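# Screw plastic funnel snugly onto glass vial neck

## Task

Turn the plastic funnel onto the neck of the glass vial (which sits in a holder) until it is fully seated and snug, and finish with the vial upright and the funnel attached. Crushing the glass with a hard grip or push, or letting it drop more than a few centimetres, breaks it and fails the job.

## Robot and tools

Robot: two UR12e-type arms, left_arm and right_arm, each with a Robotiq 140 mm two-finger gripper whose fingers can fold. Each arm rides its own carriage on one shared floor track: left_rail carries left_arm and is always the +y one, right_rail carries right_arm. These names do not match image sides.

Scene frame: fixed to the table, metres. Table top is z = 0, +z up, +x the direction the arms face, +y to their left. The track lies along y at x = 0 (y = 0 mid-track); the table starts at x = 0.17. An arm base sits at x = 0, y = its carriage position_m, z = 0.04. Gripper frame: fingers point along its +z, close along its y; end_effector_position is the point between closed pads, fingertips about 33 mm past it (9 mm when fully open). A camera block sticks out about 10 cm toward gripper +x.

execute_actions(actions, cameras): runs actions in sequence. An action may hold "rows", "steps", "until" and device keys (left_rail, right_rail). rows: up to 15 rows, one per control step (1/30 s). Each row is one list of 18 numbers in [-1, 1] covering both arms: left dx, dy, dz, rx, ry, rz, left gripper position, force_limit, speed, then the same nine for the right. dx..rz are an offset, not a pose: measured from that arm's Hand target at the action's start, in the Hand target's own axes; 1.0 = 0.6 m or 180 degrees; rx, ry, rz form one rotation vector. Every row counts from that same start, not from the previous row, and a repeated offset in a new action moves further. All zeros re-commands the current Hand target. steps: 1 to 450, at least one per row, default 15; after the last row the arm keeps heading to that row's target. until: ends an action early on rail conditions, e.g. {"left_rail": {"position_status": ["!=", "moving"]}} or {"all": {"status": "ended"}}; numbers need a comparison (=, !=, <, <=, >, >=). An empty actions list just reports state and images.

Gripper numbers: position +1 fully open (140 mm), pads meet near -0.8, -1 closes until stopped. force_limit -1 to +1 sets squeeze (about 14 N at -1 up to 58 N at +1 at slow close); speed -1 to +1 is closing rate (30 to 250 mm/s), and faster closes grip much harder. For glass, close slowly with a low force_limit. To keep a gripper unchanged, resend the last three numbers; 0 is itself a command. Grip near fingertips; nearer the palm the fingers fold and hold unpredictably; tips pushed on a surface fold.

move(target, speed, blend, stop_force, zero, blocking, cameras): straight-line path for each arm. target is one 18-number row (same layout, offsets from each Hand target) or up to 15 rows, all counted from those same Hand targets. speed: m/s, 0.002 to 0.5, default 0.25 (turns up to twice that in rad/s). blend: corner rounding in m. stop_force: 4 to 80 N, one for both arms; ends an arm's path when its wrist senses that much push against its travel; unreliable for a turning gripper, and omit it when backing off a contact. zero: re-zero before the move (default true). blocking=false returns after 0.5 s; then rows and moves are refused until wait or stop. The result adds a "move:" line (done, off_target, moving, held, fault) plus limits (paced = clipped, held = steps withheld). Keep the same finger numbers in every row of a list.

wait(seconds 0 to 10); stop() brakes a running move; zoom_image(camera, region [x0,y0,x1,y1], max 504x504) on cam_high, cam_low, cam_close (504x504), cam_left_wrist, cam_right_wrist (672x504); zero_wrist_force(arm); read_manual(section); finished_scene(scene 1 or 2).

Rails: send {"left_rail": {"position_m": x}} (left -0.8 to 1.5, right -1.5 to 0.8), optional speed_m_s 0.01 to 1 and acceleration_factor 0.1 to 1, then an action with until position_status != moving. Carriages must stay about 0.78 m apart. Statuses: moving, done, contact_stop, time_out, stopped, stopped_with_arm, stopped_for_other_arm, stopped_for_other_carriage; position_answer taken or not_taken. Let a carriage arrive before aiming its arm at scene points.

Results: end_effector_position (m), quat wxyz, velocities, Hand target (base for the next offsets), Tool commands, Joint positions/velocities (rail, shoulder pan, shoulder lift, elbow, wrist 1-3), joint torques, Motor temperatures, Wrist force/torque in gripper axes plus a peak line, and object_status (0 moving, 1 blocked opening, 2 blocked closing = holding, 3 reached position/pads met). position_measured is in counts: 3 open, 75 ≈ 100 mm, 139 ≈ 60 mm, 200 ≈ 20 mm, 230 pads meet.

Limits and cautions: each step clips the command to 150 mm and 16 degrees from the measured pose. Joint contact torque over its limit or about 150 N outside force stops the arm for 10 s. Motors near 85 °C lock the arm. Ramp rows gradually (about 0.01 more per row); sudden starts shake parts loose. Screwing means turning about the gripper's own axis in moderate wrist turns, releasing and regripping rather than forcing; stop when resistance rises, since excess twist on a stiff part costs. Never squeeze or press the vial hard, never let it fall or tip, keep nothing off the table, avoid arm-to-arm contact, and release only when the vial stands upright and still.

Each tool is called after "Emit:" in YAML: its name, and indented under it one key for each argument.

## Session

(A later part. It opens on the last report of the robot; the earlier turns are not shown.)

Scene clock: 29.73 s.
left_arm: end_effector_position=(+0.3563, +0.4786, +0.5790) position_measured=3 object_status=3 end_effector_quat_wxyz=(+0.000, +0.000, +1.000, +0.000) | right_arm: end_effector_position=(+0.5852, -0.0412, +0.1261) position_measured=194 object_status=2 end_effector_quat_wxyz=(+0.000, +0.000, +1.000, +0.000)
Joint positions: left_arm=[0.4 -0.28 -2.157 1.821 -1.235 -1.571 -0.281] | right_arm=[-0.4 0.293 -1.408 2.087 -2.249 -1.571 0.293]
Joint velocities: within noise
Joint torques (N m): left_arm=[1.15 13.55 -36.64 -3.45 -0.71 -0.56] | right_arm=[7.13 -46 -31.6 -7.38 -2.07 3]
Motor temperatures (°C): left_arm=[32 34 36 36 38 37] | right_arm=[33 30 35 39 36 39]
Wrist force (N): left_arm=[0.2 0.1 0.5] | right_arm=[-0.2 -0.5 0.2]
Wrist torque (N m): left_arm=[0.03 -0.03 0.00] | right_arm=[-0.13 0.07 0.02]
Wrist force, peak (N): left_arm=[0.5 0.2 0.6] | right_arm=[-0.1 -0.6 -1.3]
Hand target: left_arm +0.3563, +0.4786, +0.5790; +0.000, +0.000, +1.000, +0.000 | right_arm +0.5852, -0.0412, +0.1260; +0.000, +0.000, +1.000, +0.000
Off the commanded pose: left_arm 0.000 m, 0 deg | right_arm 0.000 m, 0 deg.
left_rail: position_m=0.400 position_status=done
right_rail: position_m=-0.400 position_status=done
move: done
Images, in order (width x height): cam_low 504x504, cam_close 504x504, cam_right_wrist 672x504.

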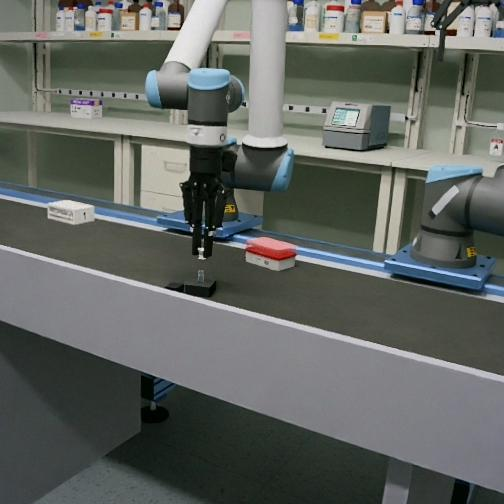

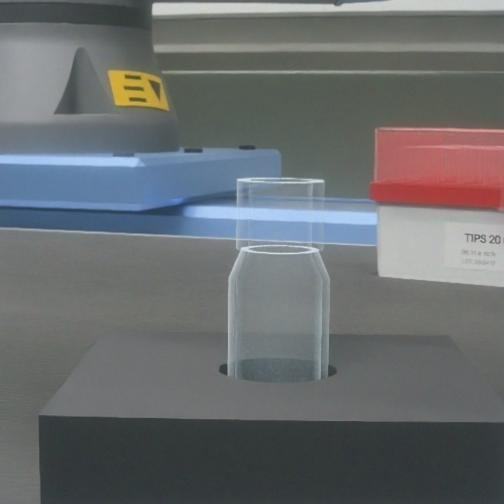

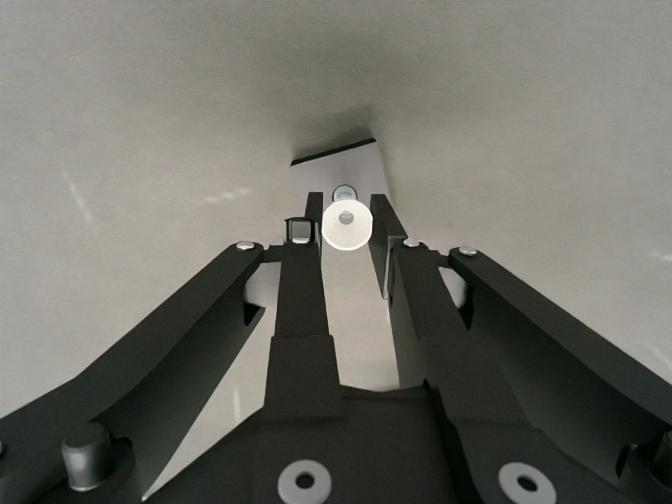

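Emit:
move:
  target: [0,0,0,0,0,0,1,-1,-1,0,0,0.03,0,0,0,-1,-0.3,-1]
  speed: 0.05
  cameras: ["cam_low","cam_close","cam_right_wrist"]

Emit:
zoom_image:
  camera: "cam_right_wrist"
  region: [240, 130, 450, 290]

Emit:
zoom_image:
  camera: "cam_low"
  region: [150, 210, 230, 310]

Scene clock: 31.30 s.
left_arm: end_effector_position=(+0.3563, +0.4786, +0.5790) position_measured=3 object_status=3 end_effector_quat_wxyz=(+0.000, +0.000, +1.000, +0.000) | right_arm: end_effector_position=(+0.5852, -0.0412, +0.1081) position_measured=194 object_status=2 end_effector_quat_wxyz=(+0.000, +0.000, +1.000, +0.000)
Joint positions: left_arm=[0.4 -0.28 -2.157 1.821 -1.235 -1.571 -0.281] | right_arm=[-0.4 0.293 -1.387 2.101 -2.285 -1.571 0.293]
Joint velocities: within noise
Joint torques (N m): left_arm=[-1.38 13.59 -38.94 -3.46 -0.62 -0.44] | right_arm=[4.35 -47.32 -30.81 -7.56 -2.37 2.6]
Motor temperatures (°C): left_arm=[32 34 36 36 38 37] | right_arm=[33 30 35 39 36 39]
Wrist force (N): left_arm=[0.2 -0.4 0.1] | right_arm=[0.0 -0.7 0.6]
Wrist torque (N m): left_arm=[-0.08 -0.04 0.00] | right_arm=[-0.17 0.01 0.01]
Wrist force, peak (N): left_arm=[0.1 -0.2 0.9] | right_arm=[0.0 -0.1 1.0]
Hand target: left_arm +0.3563, +0.4786, +0.5790; +0.000, +0.000, +1.000, +0.000 | right_arm +0.5852, -0.0412, +0.1080; +0.000, +0.000, +1.000, +0.000
Off the commanded pose: left_arm 0.000 m, 0 deg | right_arm 0.000 m, 0 deg.
left_rail: position_m=0.400 position_status=done
right_rail: position_m=-0.400 position_status=done
move: done
Images, in order (width x height): cam_low 504x504, cam_close 504x504, cam_right_wrist 672x504.

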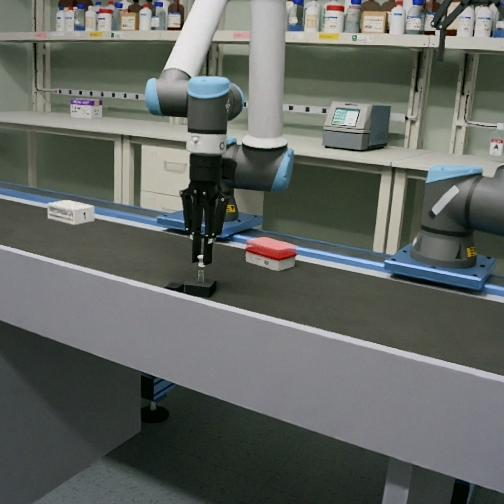

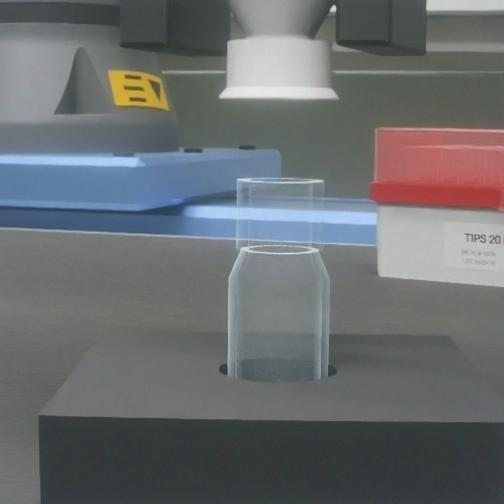

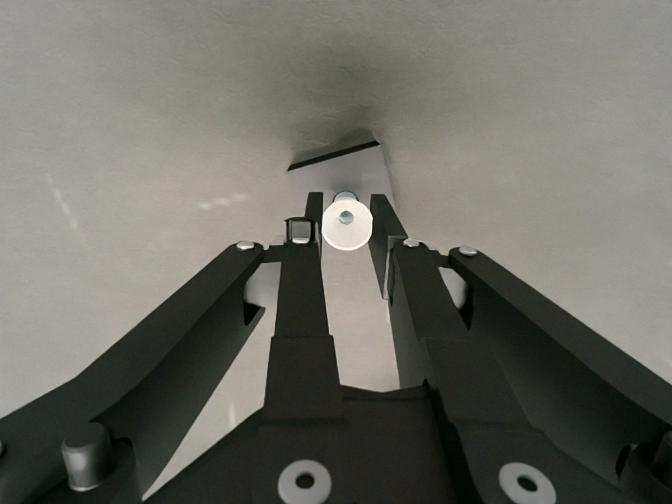

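Scaled by 2.400 from the camera's 672x504 image, which has a finer 960x720 frame.

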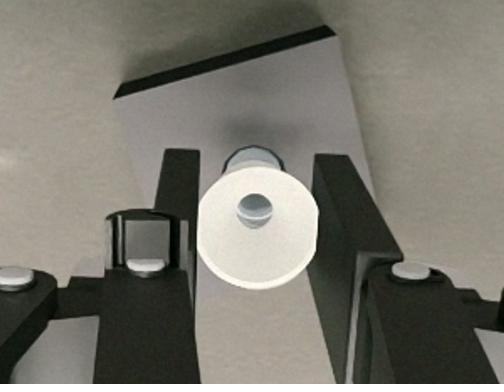

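Scaled by 5.040 from the camera's 504x504 image, which has a finer 720x720 frame.

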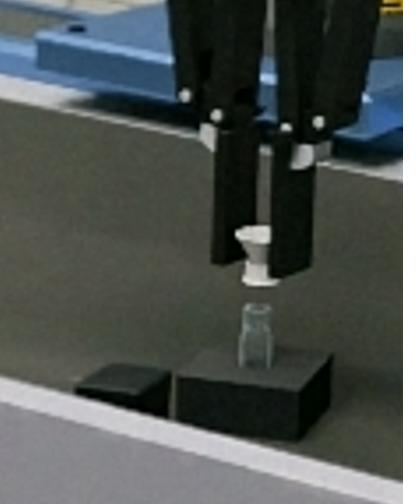

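Emit:
zoom_image:
  camera: "cam_right_wrist"
  region: [315, 180, 385, 250]

Emit:
zoom_image:
  camera: "cam_low"
  region: [190, 250, 215, 290]

Scaled by 7.200 from the camera's 672x504 image, which has a finer 960x720 frame.

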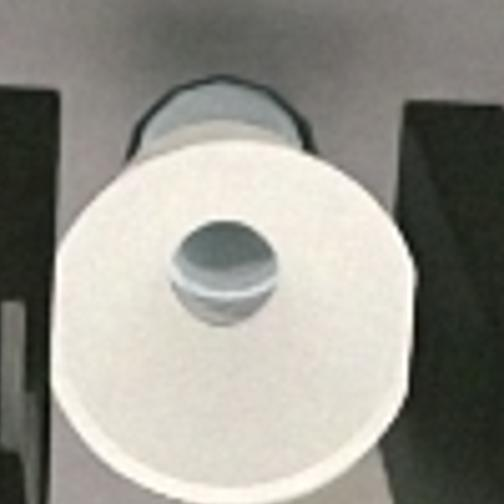

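Scaled by 12.600 from the camera's 504x504 image, which has a finer 720x720 frame.

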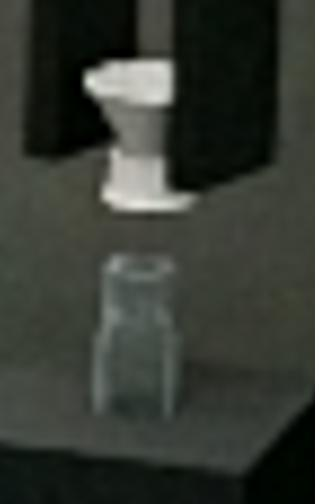

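Emit:
move:
  target: [0,0,0,0,0,0,1,-1,-1,-0.006,0.0005,0.015,0,0,0,-1,-0.3,-1]
  speed: 0.03
  cameras: ["cam_low","cam_close","cam_right_wrist"]

Emit:
zoom_image:
  camera: "cam_right_wrist"
  region: [315, 180, 385, 250]

Emit:
zoom_image:
  camera: "cam_low"
  region: [190, 250, 215, 290]

Scene clock: 35.70 s.
left_arm: end_effector_position=(+0.3563, +0.4786, +0.5790) position_measured=3 object_status=3 end_effector_quat_wxyz=(+0.000, +0.000, +1.000, +0.000) | right_arm: end_effector_position=(+0.5887, -0.0409, +0.0991) position_measured=194 object_status=2 end_effector_quat_wxyz=(+0.000, +0.000, +1.000, +0.000)
Joint positions: left_arm=[0.4 -0.28 -2.157 1.821 -1.235 -1.571 -0.281] | right_arm=[-0.4 0.292 -1.371 2.102 -2.302 -1.571 0.292]
Joint velocities: within noise
Joint torques (N m): left_arm=[3.07 14.78 -37.4 -3.37 -0.39 -0.29] | right_arm=[-13.03 -48.61 -30.9 -8.25 -2.85 -3.24]
Motor temperatures (°C): left_arm=[32 34 36 36 38 37] | right_arm=[33 30 35 39 36 39]
Wrist force (N): left_arm=[-0.2 0.0 0.3] | right_arm=[-0.4 0.2 -0.1]
Wrist torque (N m): left_arm=[0.01 0.05 0.00] | right_arm=[0.01 0.10 0.02]
Wrist force, peak (N): left_arm=[0.4 -0.4 0.5] | right_arm=[-0.5 0.0 -0.8]
Hand target: left_arm +0.3563, +0.4786, +0.5790; +0.000, +0.000, +1.000, +0.000 | right_arm +0.5888, -0.0409, +0.0990; +0.000, +0.000, +1.000, +0.000
Off the commanded pose: left_arm 0.000 m, 0 deg | right_arm 0.000 m, 0 deg.
left_rail: position_m=0.400 position_status=done
right_rail: position_m=-0.400 position_status=done
move: done
Images, in order (width x height): cam_low 504x504, cam_close 504x504, cam_right_wrist 672x504.

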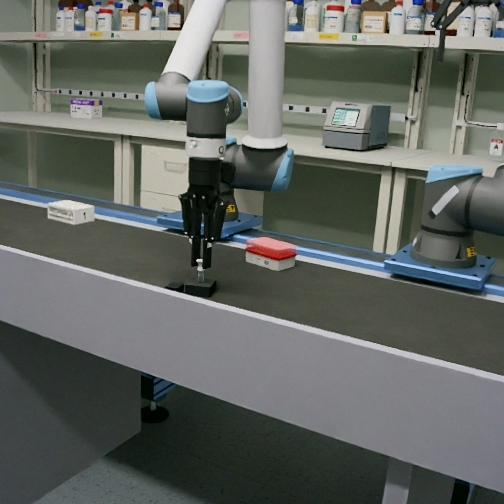

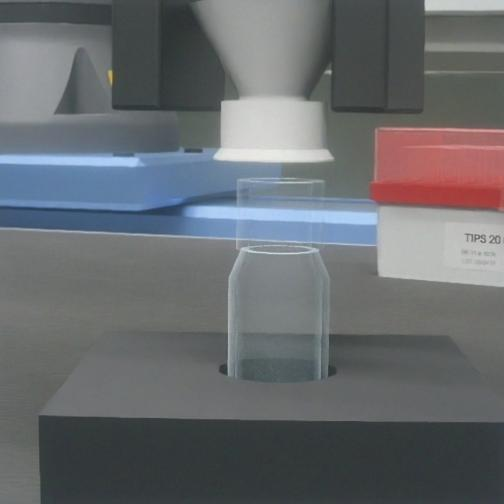

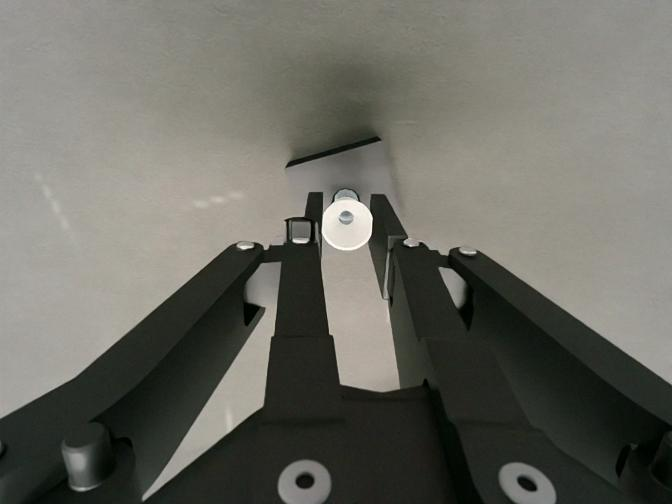

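Scaled by 7.200 from the camera's 672x504 image, which has a finer 960x720 frame.

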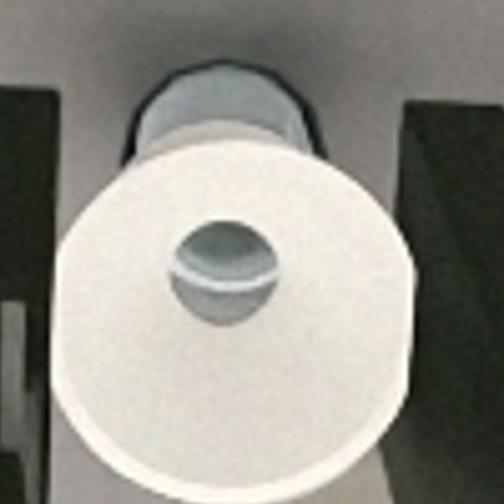

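Scaled by 12.600 from the camera's 504x504 image, which has a finer 720x720 frame.

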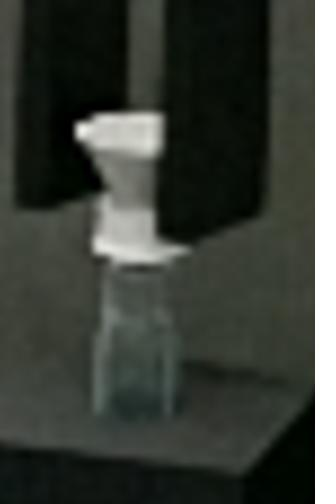

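Emit:
move:
  target: [0,0,0,0,0,0,1,-1,-1,-0.001,0.0015,0,0,0,0,-1,-0.3,-1]
  speed: 0.03
  cameras: []

Emit:
move:
  target: [0,0,0,0,0,0,1,-1,-1,0,0,0.014,0,0,0,-1,-0.3,-1]
  speed: 0.004
  stop_force: 4
  cameras: ["cam_low","cam_close","cam_right_wrist"]

Emit:
zoom_image:
  camera: "cam_right_wrist"
  region: [315, 180, 385, 250]

Emit:
zoom_image:
  camera: "cam_low"
  region: [190, 250, 215, 290]

Emit:
zoom_image:
  camera: "cam_close"
  region: [180, 100, 380, 280]

Scene clock: 38.00 s.
left_arm: end_effector_position=(+0.3563, +0.4786, +0.5790) position_measured=3 object_status=3 end_effector_quat_wxyz=(+0.000, +0.000, +1.000, +0.000) | right_arm: end_effector_position=(+0.5894, -0.0401, +0.0990) position_measured=194 object_status=2 end_effector_quat_wxyz=(+0.000, +0.000, +1.000, +0.000)
Joint positions: left_arm=[0.4 -0.28 -2.157 1.821 -1.235 -1.571 -0.281] | right_arm=[-0.4 0.293 -1.369 2.1 -2.301 -1.571 0.293]
Joint velocities: within noise
Joint torques (N m): left_arm=[-0.42 12.57 -38.35 -3.83 -0.31 -0.47] | right_arm=[8.1 -49.33 -42.6 -1.65 -2.68 3.14]
Motor temperatures (°C): left_arm=[32 34 36 36 38 37] | right_arm=[33 30 35 39 36 39]
Wrist force (N): left_arm=[0.2 0.1 0.2] | right_arm=[-0.4 0.0 -0.4]
Wrist torque (N m): left_arm=[0.02 -0.04 -0.01] | right_arm=[-0.03 0.10 0.02]
Wrist force, peak (N): left_arm=[0.2 -0.7 0.7] | right_arm=[0.5 -0.7 0.7]
Hand target: left_arm +0.3563, +0.4786, +0.5790; +0.000, +0.000, +1.000, +0.000 | right_arm +0.5894, -0.0400, +0.0990; +0.000, +0.000, +1.000, +0.000
Off the commanded pose: left_arm 0.000 m, 0 deg | right_arm 0.000 m, 0 deg.
left_rail: position_m=0.400 position_status=done
right_rail: position_m=-0.400 position_status=done
move: done
No camera images: "cameras" was empty.

Scene clock: 41.33 s.
left_arm: end_effector_position=(+0.3563, +0.4786, +0.5790) position_measured=3 object_status=3 end_effector_quat_wxyz=(+0.000, +0.000, +1.000, +0.000) | right_arm: end_effector_position=(+0.5894, -0.0400, +0.0912) position_measured=194 object_status=2 end_effector_quat_wxyz=(+0.000, +0.000, +1.000, +0.000)
Joint positions: left_arm=[0.4 -0.28 -2.157 1.821 -1.235 -1.571 -0.281] | right_arm=[-0.4 0.293 -1.359 2.105 -2.317 -1.571 0.293]
Joint velocities: within noise
Joint torques (N m): left_arm=[1.67 13.17 -37.28 -3.6 -0.71 -0.61] | right_arm=[5.9 -73.56 -39.56 -1.68 -2.95 2.92]
Motor temperatures (°C): left_arm=[32 34 36 36 38 37] | right_arm=[33 30 35 39 36 39]
Wrist force (N): left_arm=[0.1 0.0 0.7] | right_arm=[0.0 -0.4 -4.2]
Wrist torque (N m): left_arm=[0.01 -0.01 -0.01] | right_arm=[-0.02 0.03 0.01]
Wrist force, peak (N): left_arm=[0.3 0.2 0.8] | right_arm=[0.2 -0.6 -6.2]
Hand target: left_arm +0.3563, +0.4786, +0.5790; +0.000, +0.000, +1.000, +0.000 | right_arm +0.5894, -0.0400, +0.0912; +0.000, +0.000, +1.000, +0.000 (not the last commanded pose)
Off the commanded pose: left_arm 0.000 m, 0 deg | right_arm 0.001 m, 0 deg.
left_rail: position_m=0.400 position_status=done
right_rail: position_m=-0.400 position_status=done
move: contact (right_arm)
Images, in order (width x height): cam_low 504x504, cam_close 504x504, cam_right_wrist 672x504.

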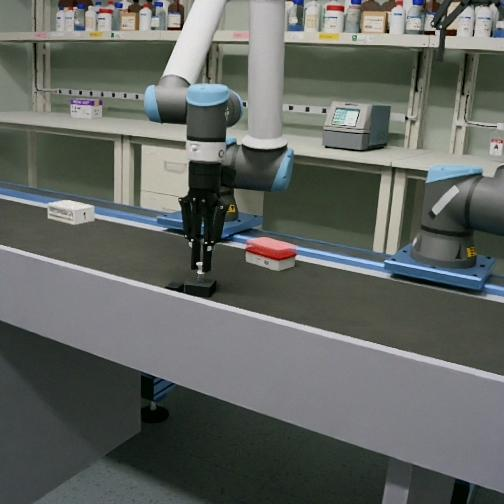

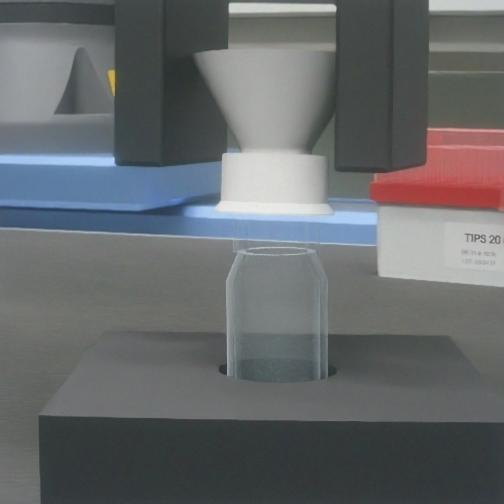

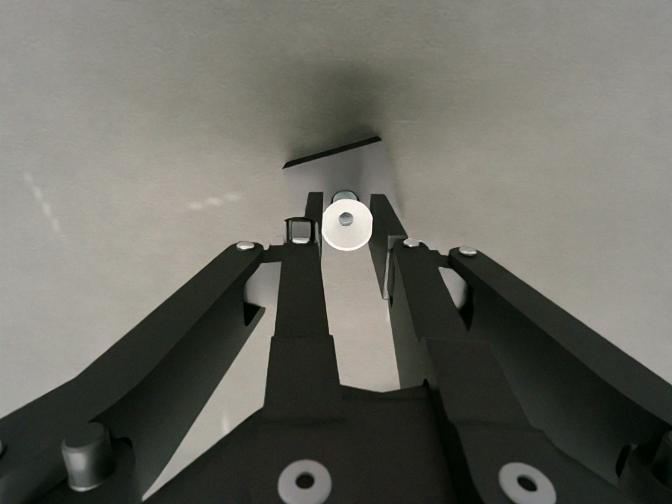

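Scaled by 7.200 from the camera's 672x504 image, which has a finer 960x720 frame.

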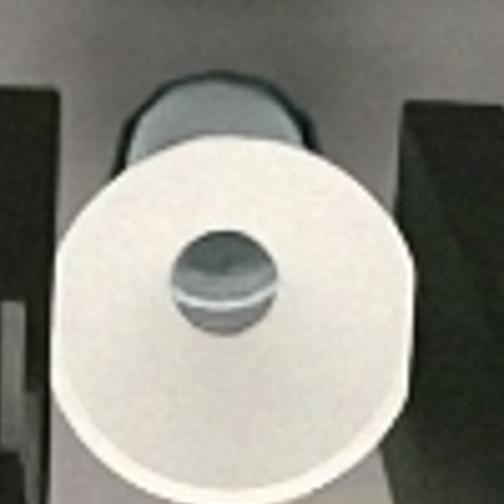

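Scaled by 12.600 from the camera's 504x504 image, which has a finer 720x720 frame.

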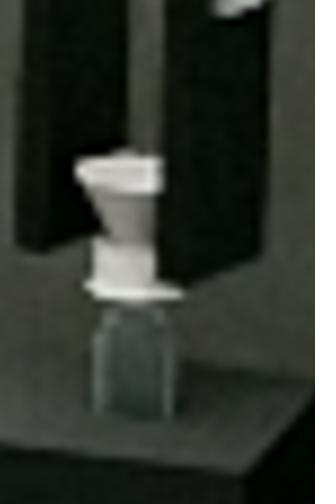

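Scaled by 2.520 from the camera's 504x504 image, which has a finer 720x720 frame.

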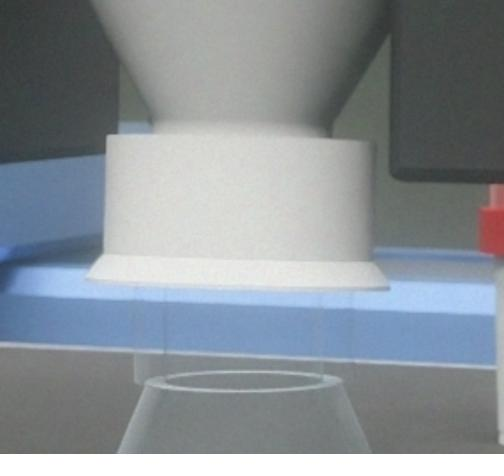

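Emit:
move:
  target:
    - [0,0,0,0,0,0,1,-1,-1,0,0,-0.001,0,0,0,-0.4,-0.3,-1]
    - [0,0,0,0,0,0,1,-1,-1,0.008,0,-0.014,0,0,0,-0.4,-0.3,-1]
  speed: 0.03
  cameras: ["cam_low","cam_close","cam_right_wrist"]

Emit:
zoom_image:
  camera: "cam_right_wrist"
  region: [240, 130, 450, 290]

Emit:
zoom_image:
  camera: "cam_low"
  region: [190, 250, 215, 290]

Emit:
zoom_image:
  camera: "cam_close"
  region: [180, 20, 380, 280]

Scene clock: 44.43 s.
left_arm: end_effector_position=(+0.3563, +0.4786, +0.5790) position_measured=3 object_status=3 end_effector_quat_wxyz=(+0.000, +0.000, +1.000, +0.000) | right_arm: end_effector_position=(+0.5846, -0.0400, +0.0995) position_measured=179 object_status=3 end_effector_quat_wxyz=(+0.000, +0.000, +1.000, +0.000)
Joint positions: left_arm=[0.4 -0.28 -2.157 1.821 -1.235 -1.571 -0.281] | right_arm=[-0.4 0.295 -1.376 2.107 -2.302 -1.571 0.295]
Joint velocities: within noise
Joint torques (N m): left_arm=[0.94 14.22 -38.01 -3.7 -0.38 -0.5] | right_arm=[6.87 -75.16 -29.54 -1.82 -3 3.14]
Motor temperatures (°C): left_arm=[32 34 36 36 38 37] | right_arm=[33 30 35 39 36 38]
Wrist force (N): left_arm=[0.0 0.0 0.2] | right_arm=[0.1 -0.6 0.1]
Wrist torque (N m): left_arm=[-0.01 0.00 0.00] | right_arm=[-0.17 -0.02 0.01]
Wrist force, peak (N): left_arm=[0.7 -0.4 0.5] | right_arm=[-0.2 -0.8 -5.3]
Hand target: left_arm +0.3563, +0.4786, +0.5790; +0.000, +0.000, +1.000, +0.000 | right_arm +0.5846, -0.0400, +0.0996; +0.000, +0.000, +1.000, +0.000
Off the commanded pose: left_arm 0.000 m, 0 deg | right_arm 0.000 m, 0 deg.
left_rail: position_m=0.400 position_status=done
right_rail: position_m=-0.400 position_status=done
move: done
Images, in order (width x height): cam_low 504x504, cam_close 504x504, cam_right_wrist 672x504.

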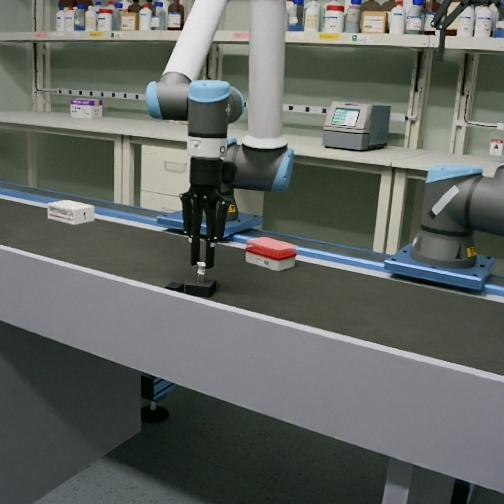

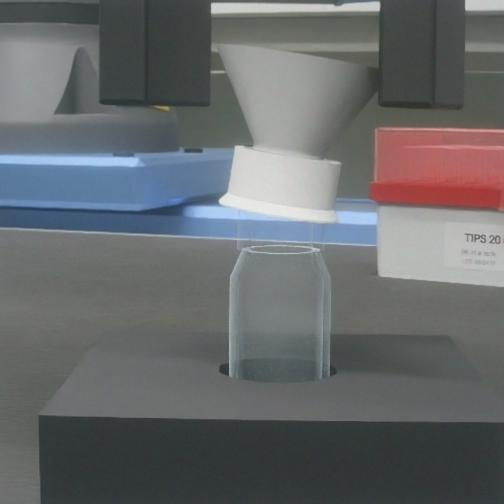

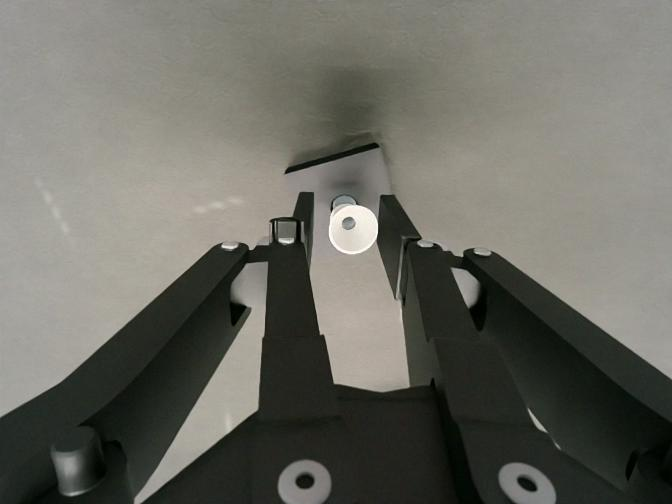

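Scaled by 2.400 from the camera's 672x504 image, which has a finer 960x720 frame.

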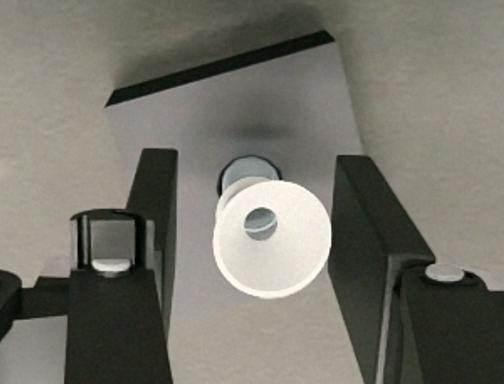

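Scaled by 12.600 from the camera's 504x504 image, which has a finer 720x720 frame.

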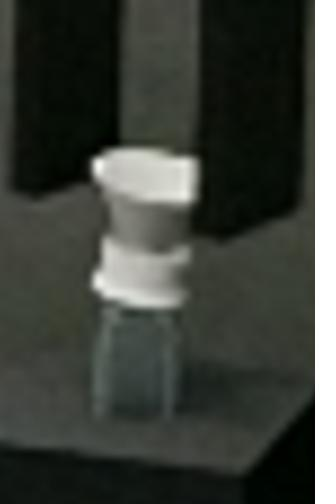

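Scaled by 1.938 from the camera's 504x504 image, which has a finer 720x720 frame.

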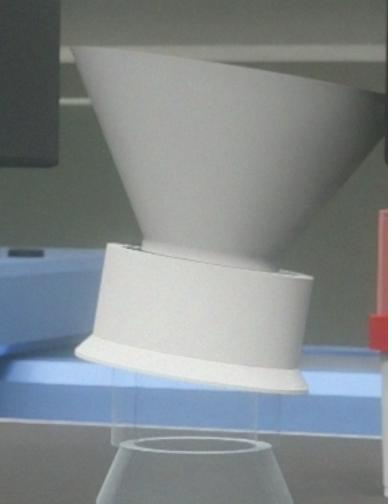

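Emit:
move:
  target:
    - [0,0,0,0,0,0,1,-1,-1,0,0,-0.05,0,0,0,-0.2,-0.3,-1]
    - [0,0,0,0,0,0,1,-1,-1,0,0,-0.05,0,0,-0.47,-0.2,-0.3,-1]
    - [0,0,0,0,0,0,1,-1,-1,0,0,-0.05,0,0,-0.94,-0.2,-0.3,-1]
  speed: [0.05,0.5,0.5]
  cameras: []

Emit:
move:
  target:
    - [0,0,0,0,0,0,1,-1,-1,0,0,0,0,0,-0.47,-0.2,-0.3,-1]
    - [0,0,0,0,0,0,1,-1,-1,0,0,0,0,0,-0.94,-0.2,-0.3,-1]
  speed: 0.5

Emit:
zoom_image:
  camera: "cam_right_wrist"
  region: [240, 130, 450, 290]

Scene clock: 51.83 s.
left_arm: end_effector_position=(+0.3563, +0.4786, +0.5790) position_measured=3 object_status=3 end_effector_quat_wxyz=(+0.000, +0.000, +1.000, +0.000) | right_arm: end_effector_position=(+0.5846, -0.0400, +0.1296) position_measured=154 object_status=3 end_effector_quat_wxyz=(+0.000, +0.996, -0.094, +0.000)
Joint positions: left_arm=[0.4 -0.28 -2.157 1.821 -1.235 -1.571 -0.281] | right_arm=[-0.4 0.296 -1.412 2.084 -2.242 -1.571 -2.658]
Joint velocities: within noise
Joint torques (N m): left_arm=[1.65 15.62 -38.4 -3.66 -0.99 -0.29] | right_arm=[-13.56 -75.3 -31.87 -1.66 3.57 -3.22]
Motor temperatures (°C): left_arm=[32 34 36 36 38 37] | right_arm=[33 30 35 39 36 38]
Wrist force (N): left_arm=[0.3 -0.3 0.1] | right_arm=[-0.1 0.0 -0.3]
Wrist torque (N m): left_arm=[-0.08 -0.07 0.00] | right_arm=[-0.02 0.05 0.04]
Wrist force, peak (N): left_arm=[0.6 -0.4 0.6] | right_arm=[0.0 -1.1 -0.3]
Hand target: left_arm +0.3563, +0.4786, +0.5790; +0.000, +0.000, +1.000, +0.000 | right_arm +0.5846, -0.0400, +0.1296; +0.000, +0.996, -0.094, +0.000
Off the commanded pose: left_arm 0.000 m, 0 deg | right_arm 0.000 m, 0 deg.
left_rail: position_m=0.400 position_status=done
right_rail: position_m=-0.400 position_status=done
move: done
No camera images: "cameras" was empty.

Scene clock: 56.23 s.
left_arm: end_effector_position=(+0.3563, +0.4786, +0.5790) position_measured=3 object_status=3 end_effector_quat_wxyz=(+0.000, +0.000, +1.000, +0.000) | right_arm: end_effector_position=(+0.5846, -0.0400, +0.1296) position_measured=154 object_status=3 end_effector_quat_wxyz=(+0.000, +0.187, +0.982, +0.000)
Joint positions: left_arm=[0.4 -0.28 -2.157 1.821 -1.235 -1.571 -0.28] | right_arm=[-0.4 0.296 -1.412 2.084 -2.242 -1.571 -5.611]
Joint velocities: within noise
Joint torques (N m): left_arm=[0.38 15.75 -38.44 -3.85 -0.58 -0.39] | right_arm=[-14.61 -75.15 -32.2 -1.65 3.89 -3.15]
Motor temperatures (°C): left_arm=[32 34 36 36 38 37] | right_arm=[33 30 35 39 36 38]
Wrist force (N): left_arm=[0.2 0.0 0.3] | right_arm=[0.2 -0.3 0.4]
Wrist torque (N m): left_arm=[0.02 -0.04 0.00] | right_arm=[-0.11 -0.03 0.02]
Wrist force, peak (N): left_arm=[0.1 -0.7 0.5] | right_arm=[-0.1 -0.7 0.6]
Hand target: left_arm +0.3563, +0.4786, +0.5790; +0.000, +0.000, +1.000, +0.000 | right_arm +0.5846, -0.0400, +0.1296; +0.000, +0.187, +0.982, +0.000
Off the commanded pose: left_arm 0.000 m, 0 deg | right_arm 0.000 m, 0 deg.
left_rail: position_m=0.400 position_status=done
right_rail: position_m=-0.400 position_status=done
move: done

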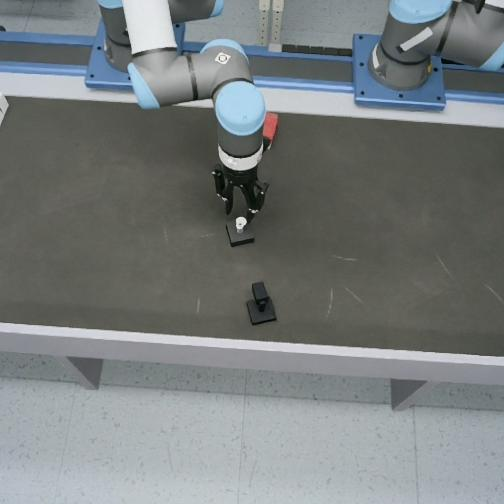

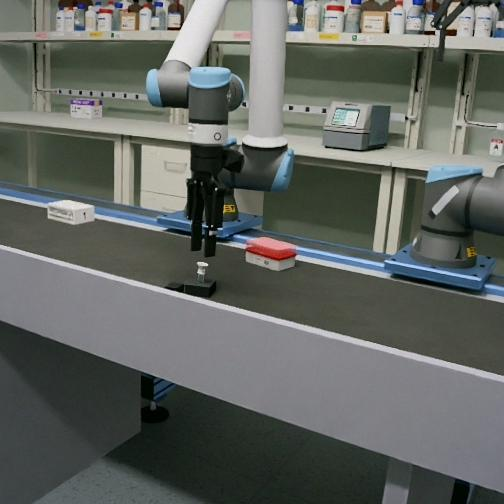

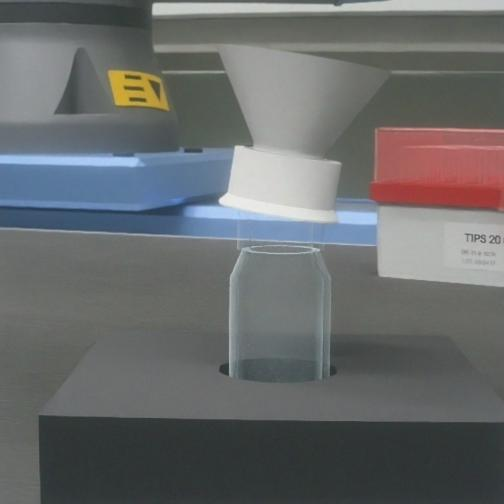

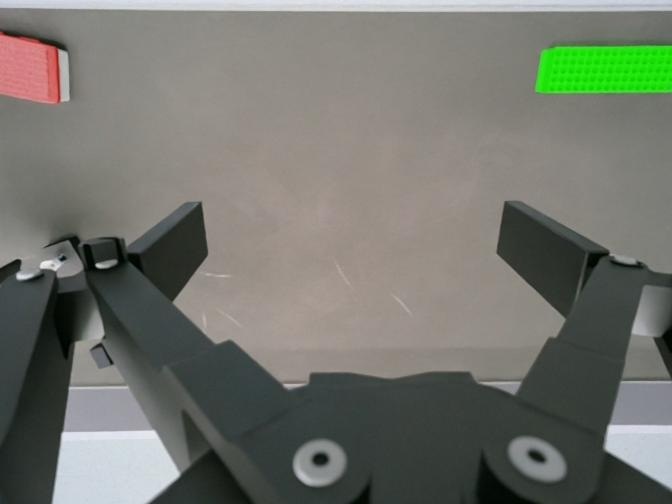

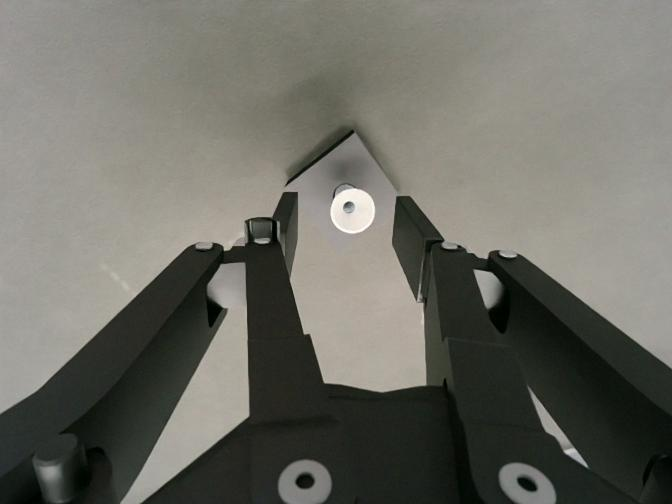

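Scaled by 2.400 from the camera's 672x504 image, which has a finer 960x720 frame.

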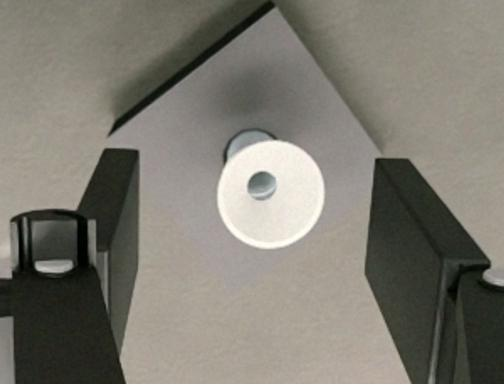

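Emit:
move:
  target:
    - [0,0,0,0,0,0,1,-1,-1,0,0,0.052,0,0,0,-0.2,-0.3,-1]
    - [0,0,0,0,0,0,1,-1,-1,0,0,0.052,0,0,0,-1,-0.3,-1]
  speed: 0.06
  cameras: ["cam_low","cam_close","cam_right_wrist"]

Emit:
zoom_image:
  camera: "cam_right_wrist"
  region: [240, 130, 450, 290]

Emit:
zoom_image:
  camera: "cam_low"
  region: [190, 250, 215, 290]

Emit:
zoom_image:
  camera: "cam_close"
  region: [180, 20, 380, 280]

Scene clock: 59.80 s.
left_arm: end_effector_position=(+0.3563, +0.4786, +0.5790) position_measured=3 object_status=3 end_effector_quat_wxyz=(+0.000, +0.000, +1.000, +0.000) | right_arm: end_effector_position=(+0.5846, -0.0400, +0.0984) position_measured=195 object_status=0 end_effector_quat_wxyz=(+0.000, +0.187, +0.982, +0.000)
Joint positions: left_arm=[0.4 -0.28 -2.157 1.821 -1.235 -1.571 -0.281] | right_arm=[-0.4 0.295 -1.374 2.108 -2.304 -1.571 -5.611]
Joint velocities: within noise
Joint torques (N m): left_arm=[0.19 14.14 -38.02 -3.86 -0.88 -0.22] | right_arm=[1.41 -49.09 -32.07 -6.76 3.76 1.47]
Motor temperatures (°C): left_arm=[32 34 36 36 38 37] | right_arm=[33 30 35 39 36 38]
Wrist force (N): left_arm=[-0.1 0.0 0.1] | right_arm=[0.1 0.0 -0.2]
Wrist torque (N m): left_arm=[-0.01 0.04 0.00] | right_arm=[-0.05 -0.01 0.01]
Wrist force, peak (N): left_arm=[0.5 -0.5 0.5] | right_arm=[0.4 0.3 1.5]
Hand target: left_arm +0.3563, +0.4786, +0.5790; +0.000, +0.000, +1.000, +0.000 | right_arm +0.5846, -0.0400, +0.0984; +0.000, +0.187, +0.982, +0.000
Off the commanded pose: left_arm 0.000 m, 0 deg | right_arm 0.000 m, 0 deg.
left_rail: position_m=0.400 position_status=done
right_rail: position_m=-0.400 position_status=done
move: done
Images, in order (width x height): cam_low 504x504, cam_close 504x504, cam_right_wrist 672x504.

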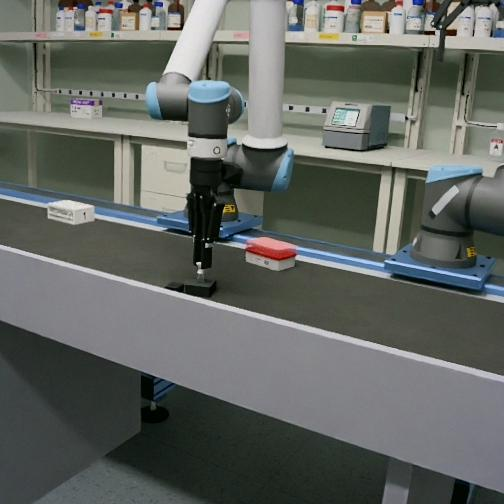

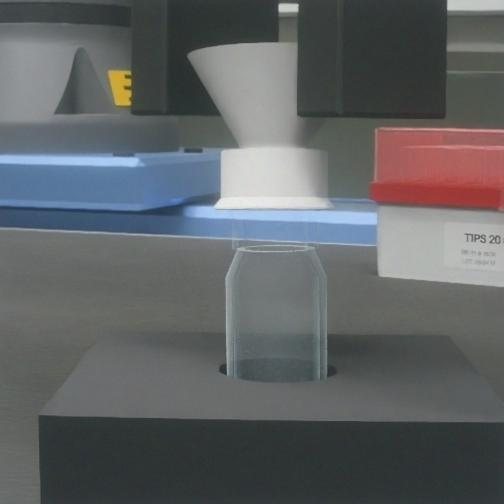

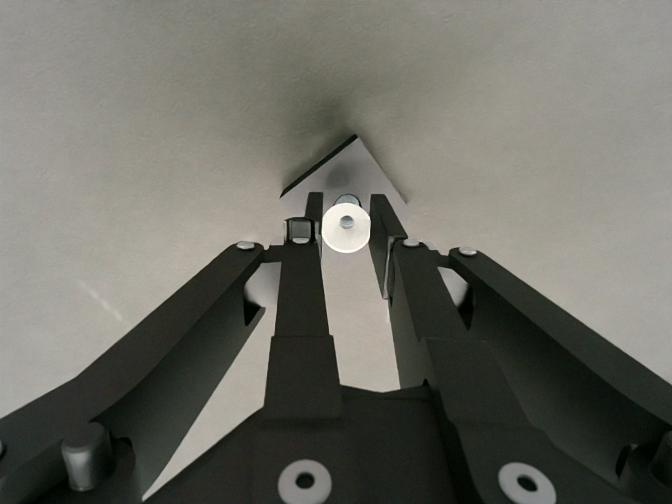

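Scaled by 2.400 from the camera's 672x504 image, which has a finer 960x720 frame.

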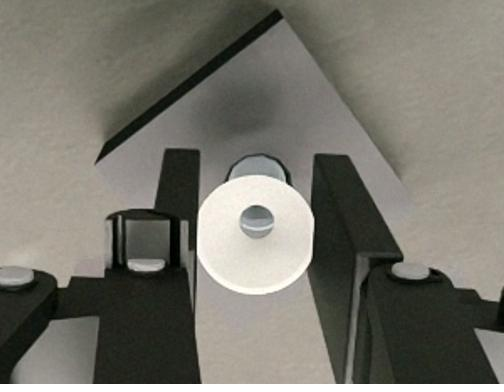

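Scaled by 12.600 from the camera's 504x504 image, which has a finer 720x720 frame.

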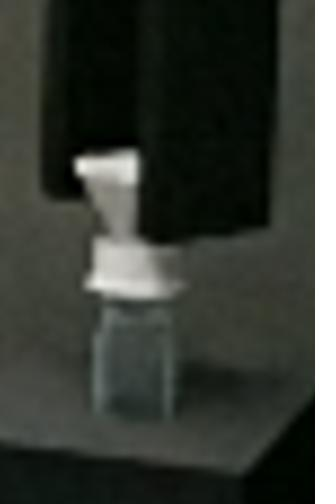

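Scaled by 1.938 from the camera's 504x504 image, which has a finer 720x720 frame.

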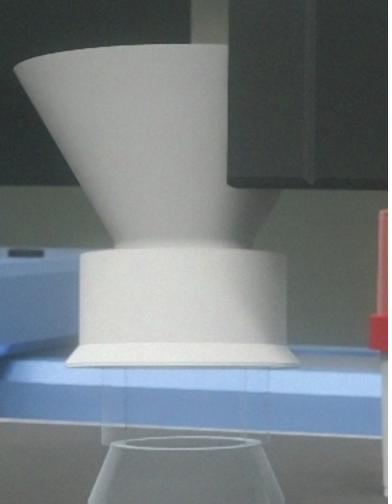

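Emit:
move:
  target: [0,0,0,0,0,0,1,-1,-1,0,0.001,0.012,0,0,0,-1,-0.3,-1]
  speed: 0.004
  stop_force: 4
  cameras: []

Emit:
move:
  target: [0,0,0,0,0,0,1,-1,-1,0,0,0.001,0,0,0.4,-1,-0.3,-1]
  speed: 0.4
  cameras: ["cam_close","cam_right_wrist"]

Emit:
zoom_image:
  camera: "cam_close"
  region: [180, 20, 380, 280]

Scene clock: 62.07 s.
left_arm: end_effector_position=(+0.3563, +0.4786, +0.5790) position_measured=3 object_status=3 end_effector_quat_wxyz=(+0.000, +0.000, +1.000, +0.000) | right_arm: end_effector_position=(+0.5846, -0.0400, +0.0980) position_measured=195 object_status=2 end_effector_quat_wxyz=(+0.000, +0.187, +0.982, +0.000)
Joint positions: left_arm=[0.4 -0.28 -2.157 1.821 -1.235 -1.571 -0.281] | right_arm=[-0.4 0.296 -1.374 2.108 -2.305 -1.571 -5.611]
Joint velocities: within noise
Joint torques (N m): left_arm=[0.08 15.23 -37.94 -3.35 -0.64 -0.29] | right_arm=[-4.09 -73.55 -40.04 -1.66 3.75 0.15]
Motor temperatures (°C): left_arm=[32 34 36 36 38 37] | right_arm=[33 30 35 39 36 38]
Wrist force (N): left_arm=[0.0 -0.3 0.5] | right_arm=[0.2 -0.8 -4.5]
Wrist torque (N m): left_arm=[-0.06 -0.01 0.00] | right_arm=[0.01 -0.03 0.02]
Wrist force, peak (N): left_arm=[0.2 -0.4 0.7] | right_arm=[0.5 -0.7 -5.8]
Hand target: left_arm +0.3563, +0.4786, +0.5790; +0.000, +0.000, +1.000, +0.000 | right_arm +0.5846, -0.0400, +0.0980; +0.000, +0.187, +0.982, +0.000 (not the last commanded pose)
Off the commanded pose: left_arm 0.000 m, 0 deg | right_arm 0.007 m, 0 deg.
left_rail: position_m=0.400 position_status=done
right_rail: position_m=-0.400 position_status=done
move: contact (right_arm)
No camera images: "cameras" was empty.

Scene clock: 64.30 s.
left_arm: end_effector_position=(+0.3563, +0.4786, +0.5790) position_measured=3 object_status=3 end_effector_quat_wxyz=(+0.000, +0.000, +1.000, +0.000) | right_arm: end_effector_position=(+0.5846, -0.0400, +0.0974) position_measured=195 object_status=2 end_effector_quat_wxyz=(+0.000, +0.729, +0.685, +0.000)
Joint positions: left_arm=[0.4 -0.28 -2.157 1.821 -1.235 -1.571 -0.281] | right_arm=[-0.4 0.296 -1.373 2.108 -2.307 -1.571 -4.354]
Joint velocities: within noise
Joint torques (N m): left_arm=[0.98 15.57 -38.79 -3.96 -0.97 -0.33] | right_arm=[7.7 -46.52 -40.56 -1.29 -3.05 2.73]
Motor temperatures (°C): left_arm=[32 34 36 36 38 37] | right_arm=[33 30 35 39 36 38]
Wrist force (N): left_arm=[0.1 -0.1 0.1] | right_arm=[1.3 0.9 -2.2]
Wrist torque (N m): left_arm=[-0.03 -0.03 0.00] | right_arm=[0.02 -0.12 0.01]
Wrist force, peak (N): left_arm=[-0.5 -0.7 0.1] | right_arm=[0.3 -1.2 -5.0]
Hand target: left_arm +0.3563, +0.4786, +0.5790; +0.000, +0.000, +1.000, +0.000 | right_arm +0.5846, -0.0400, +0.0974; +0.000, +0.729, +0.685, +0.000
Off the commanded pose: left_arm 0.000 m, 0 deg | right_arm 0.000 m, 0 deg.
left_rail: position_m=0.400 position_status=done
right_rail: position_m=-0.400 position_status=done
move: done
Images, in order (width x height): cam_close 504x504, cam_right_wrist 672x504.

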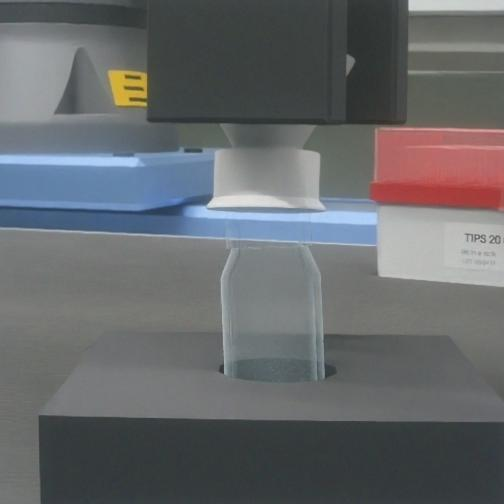

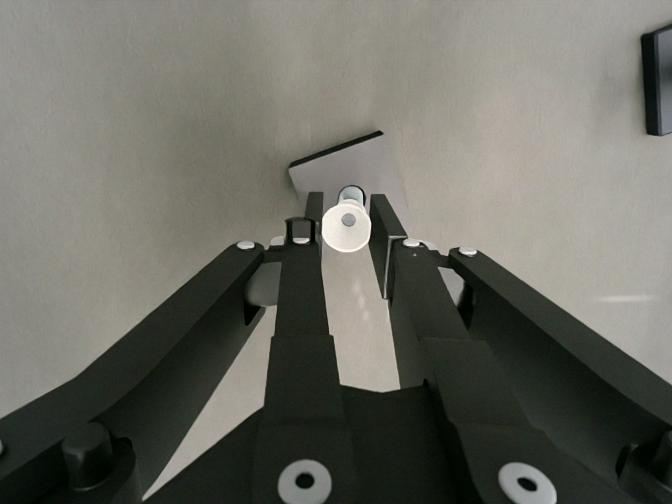

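Scaled by 1.938 from the camera's 504x504 image, which has a finer 720x720 frame.

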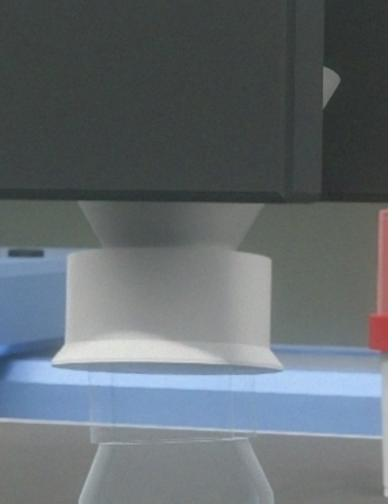

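Emit:
move:
  target:
    - [0,0,0,0,0,0,1,-1,-1,0.0027,0.0028,0,0,0,0,-1,-0.3,-1]
    - [0,0,0,0,0,0,1,-1,-1,0.0018,0.0049,0.0006,0,0,0.25,-1,-0.3,-1]
    - [0,0,0,0,0,0,1,-1,-1,-0.0003,0.0058,0.0012,0,0,0.5,-1,-0.3,-1]
  speed: 0.3
  cameras: ["cam_close","cam_right_wrist"]

Emit:
zoom_image:
  camera: "cam_close"
  region: [180, 20, 380, 280]

Scene clock: 70.27 s.
left_arm: end_effector_position=(+0.3563, +0.4786, +0.5790) position_measured=3 object_status=3 end_effector_quat_wxyz=(+0.000, +0.000, +1.000, +0.000) | right_arm: end_effector_position=(+0.5881, -0.0404, +0.0967) position_measured=195 object_status=2 end_effector_quat_wxyz=(+0.000, +1.000, -0.031, +0.000)
Joint positions: left_arm=[0.4 -0.28 -2.157 1.821 -1.235 -1.571 -0.28] | right_arm=[-0.4 0.293 -1.368 2.104 -2.307 -1.571 -2.785]
Joint velocities: within noise
Joint torques (N m): left_arm=[-1.73 16.05 -37.17 -3.59 -0.87 -0.46] | right_arm=[8.18 -43.43 -38.53 -1.12 -3.64 2.62]
Motor temperatures (°C): left_arm=[32 34 36 36 38 37] | right_arm=[33 30 35 39 36 38]
Wrist force (N): left_arm=[0.2 0.3 0.3] | right_arm=[0.4 -2.3 -7.2]
Wrist torque (N m): left_arm=[0.06 -0.05 0.00] | right_arm=[0.08 -0.01 0.01]
Wrist force, peak (N): left_arm=[0.1 -0.3 1.0] | right_arm=[0.5 -2.2 -9.5]
Hand target: left_arm +0.3563, +0.4786, +0.5790; +0.000, +0.000, +1.000, +0.000 | right_arm +0.5881, -0.0404, +0.0966; +0.000, +1.000, -0.031, +0.000
Off the commanded pose: left_arm 0.000 m, 0 deg | right_arm 0.000 m, 0 deg.
left_rail: position_m=0.400 position_status=done
right_rail: position_m=-0.400 position_status=done
move: done
Images, in order (width x height): cam_close 504x504, cam_right_wrist 672x504.

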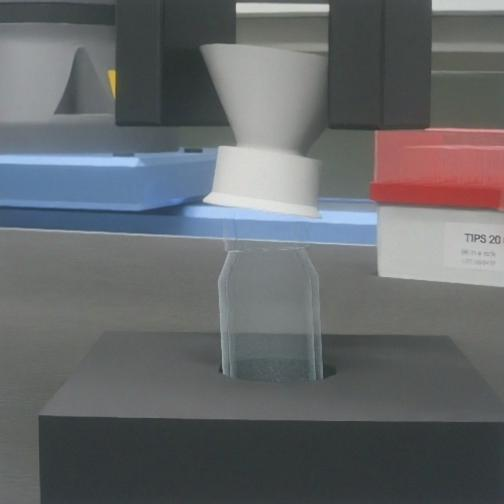

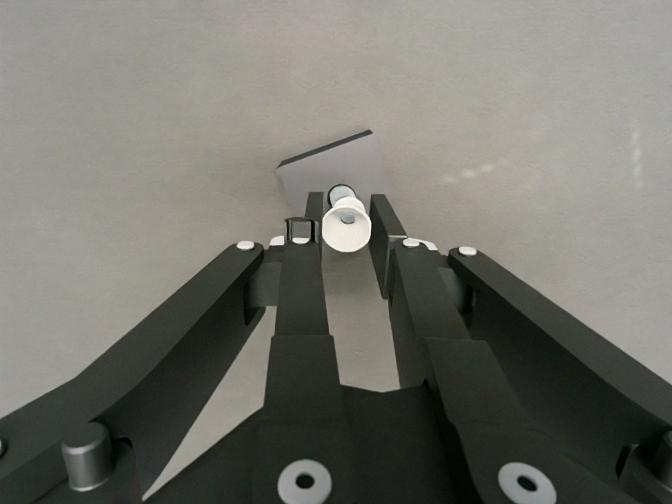

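Scaled by 1.938 from the camera's 504x504 image, which has a finer 720x720 frame.

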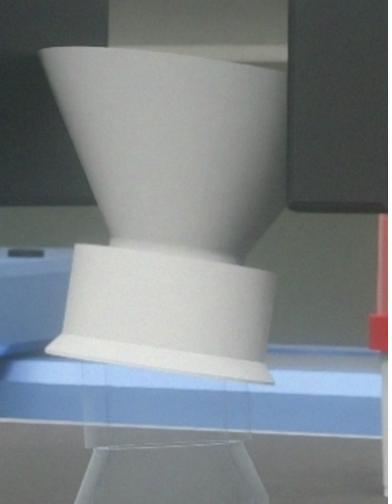

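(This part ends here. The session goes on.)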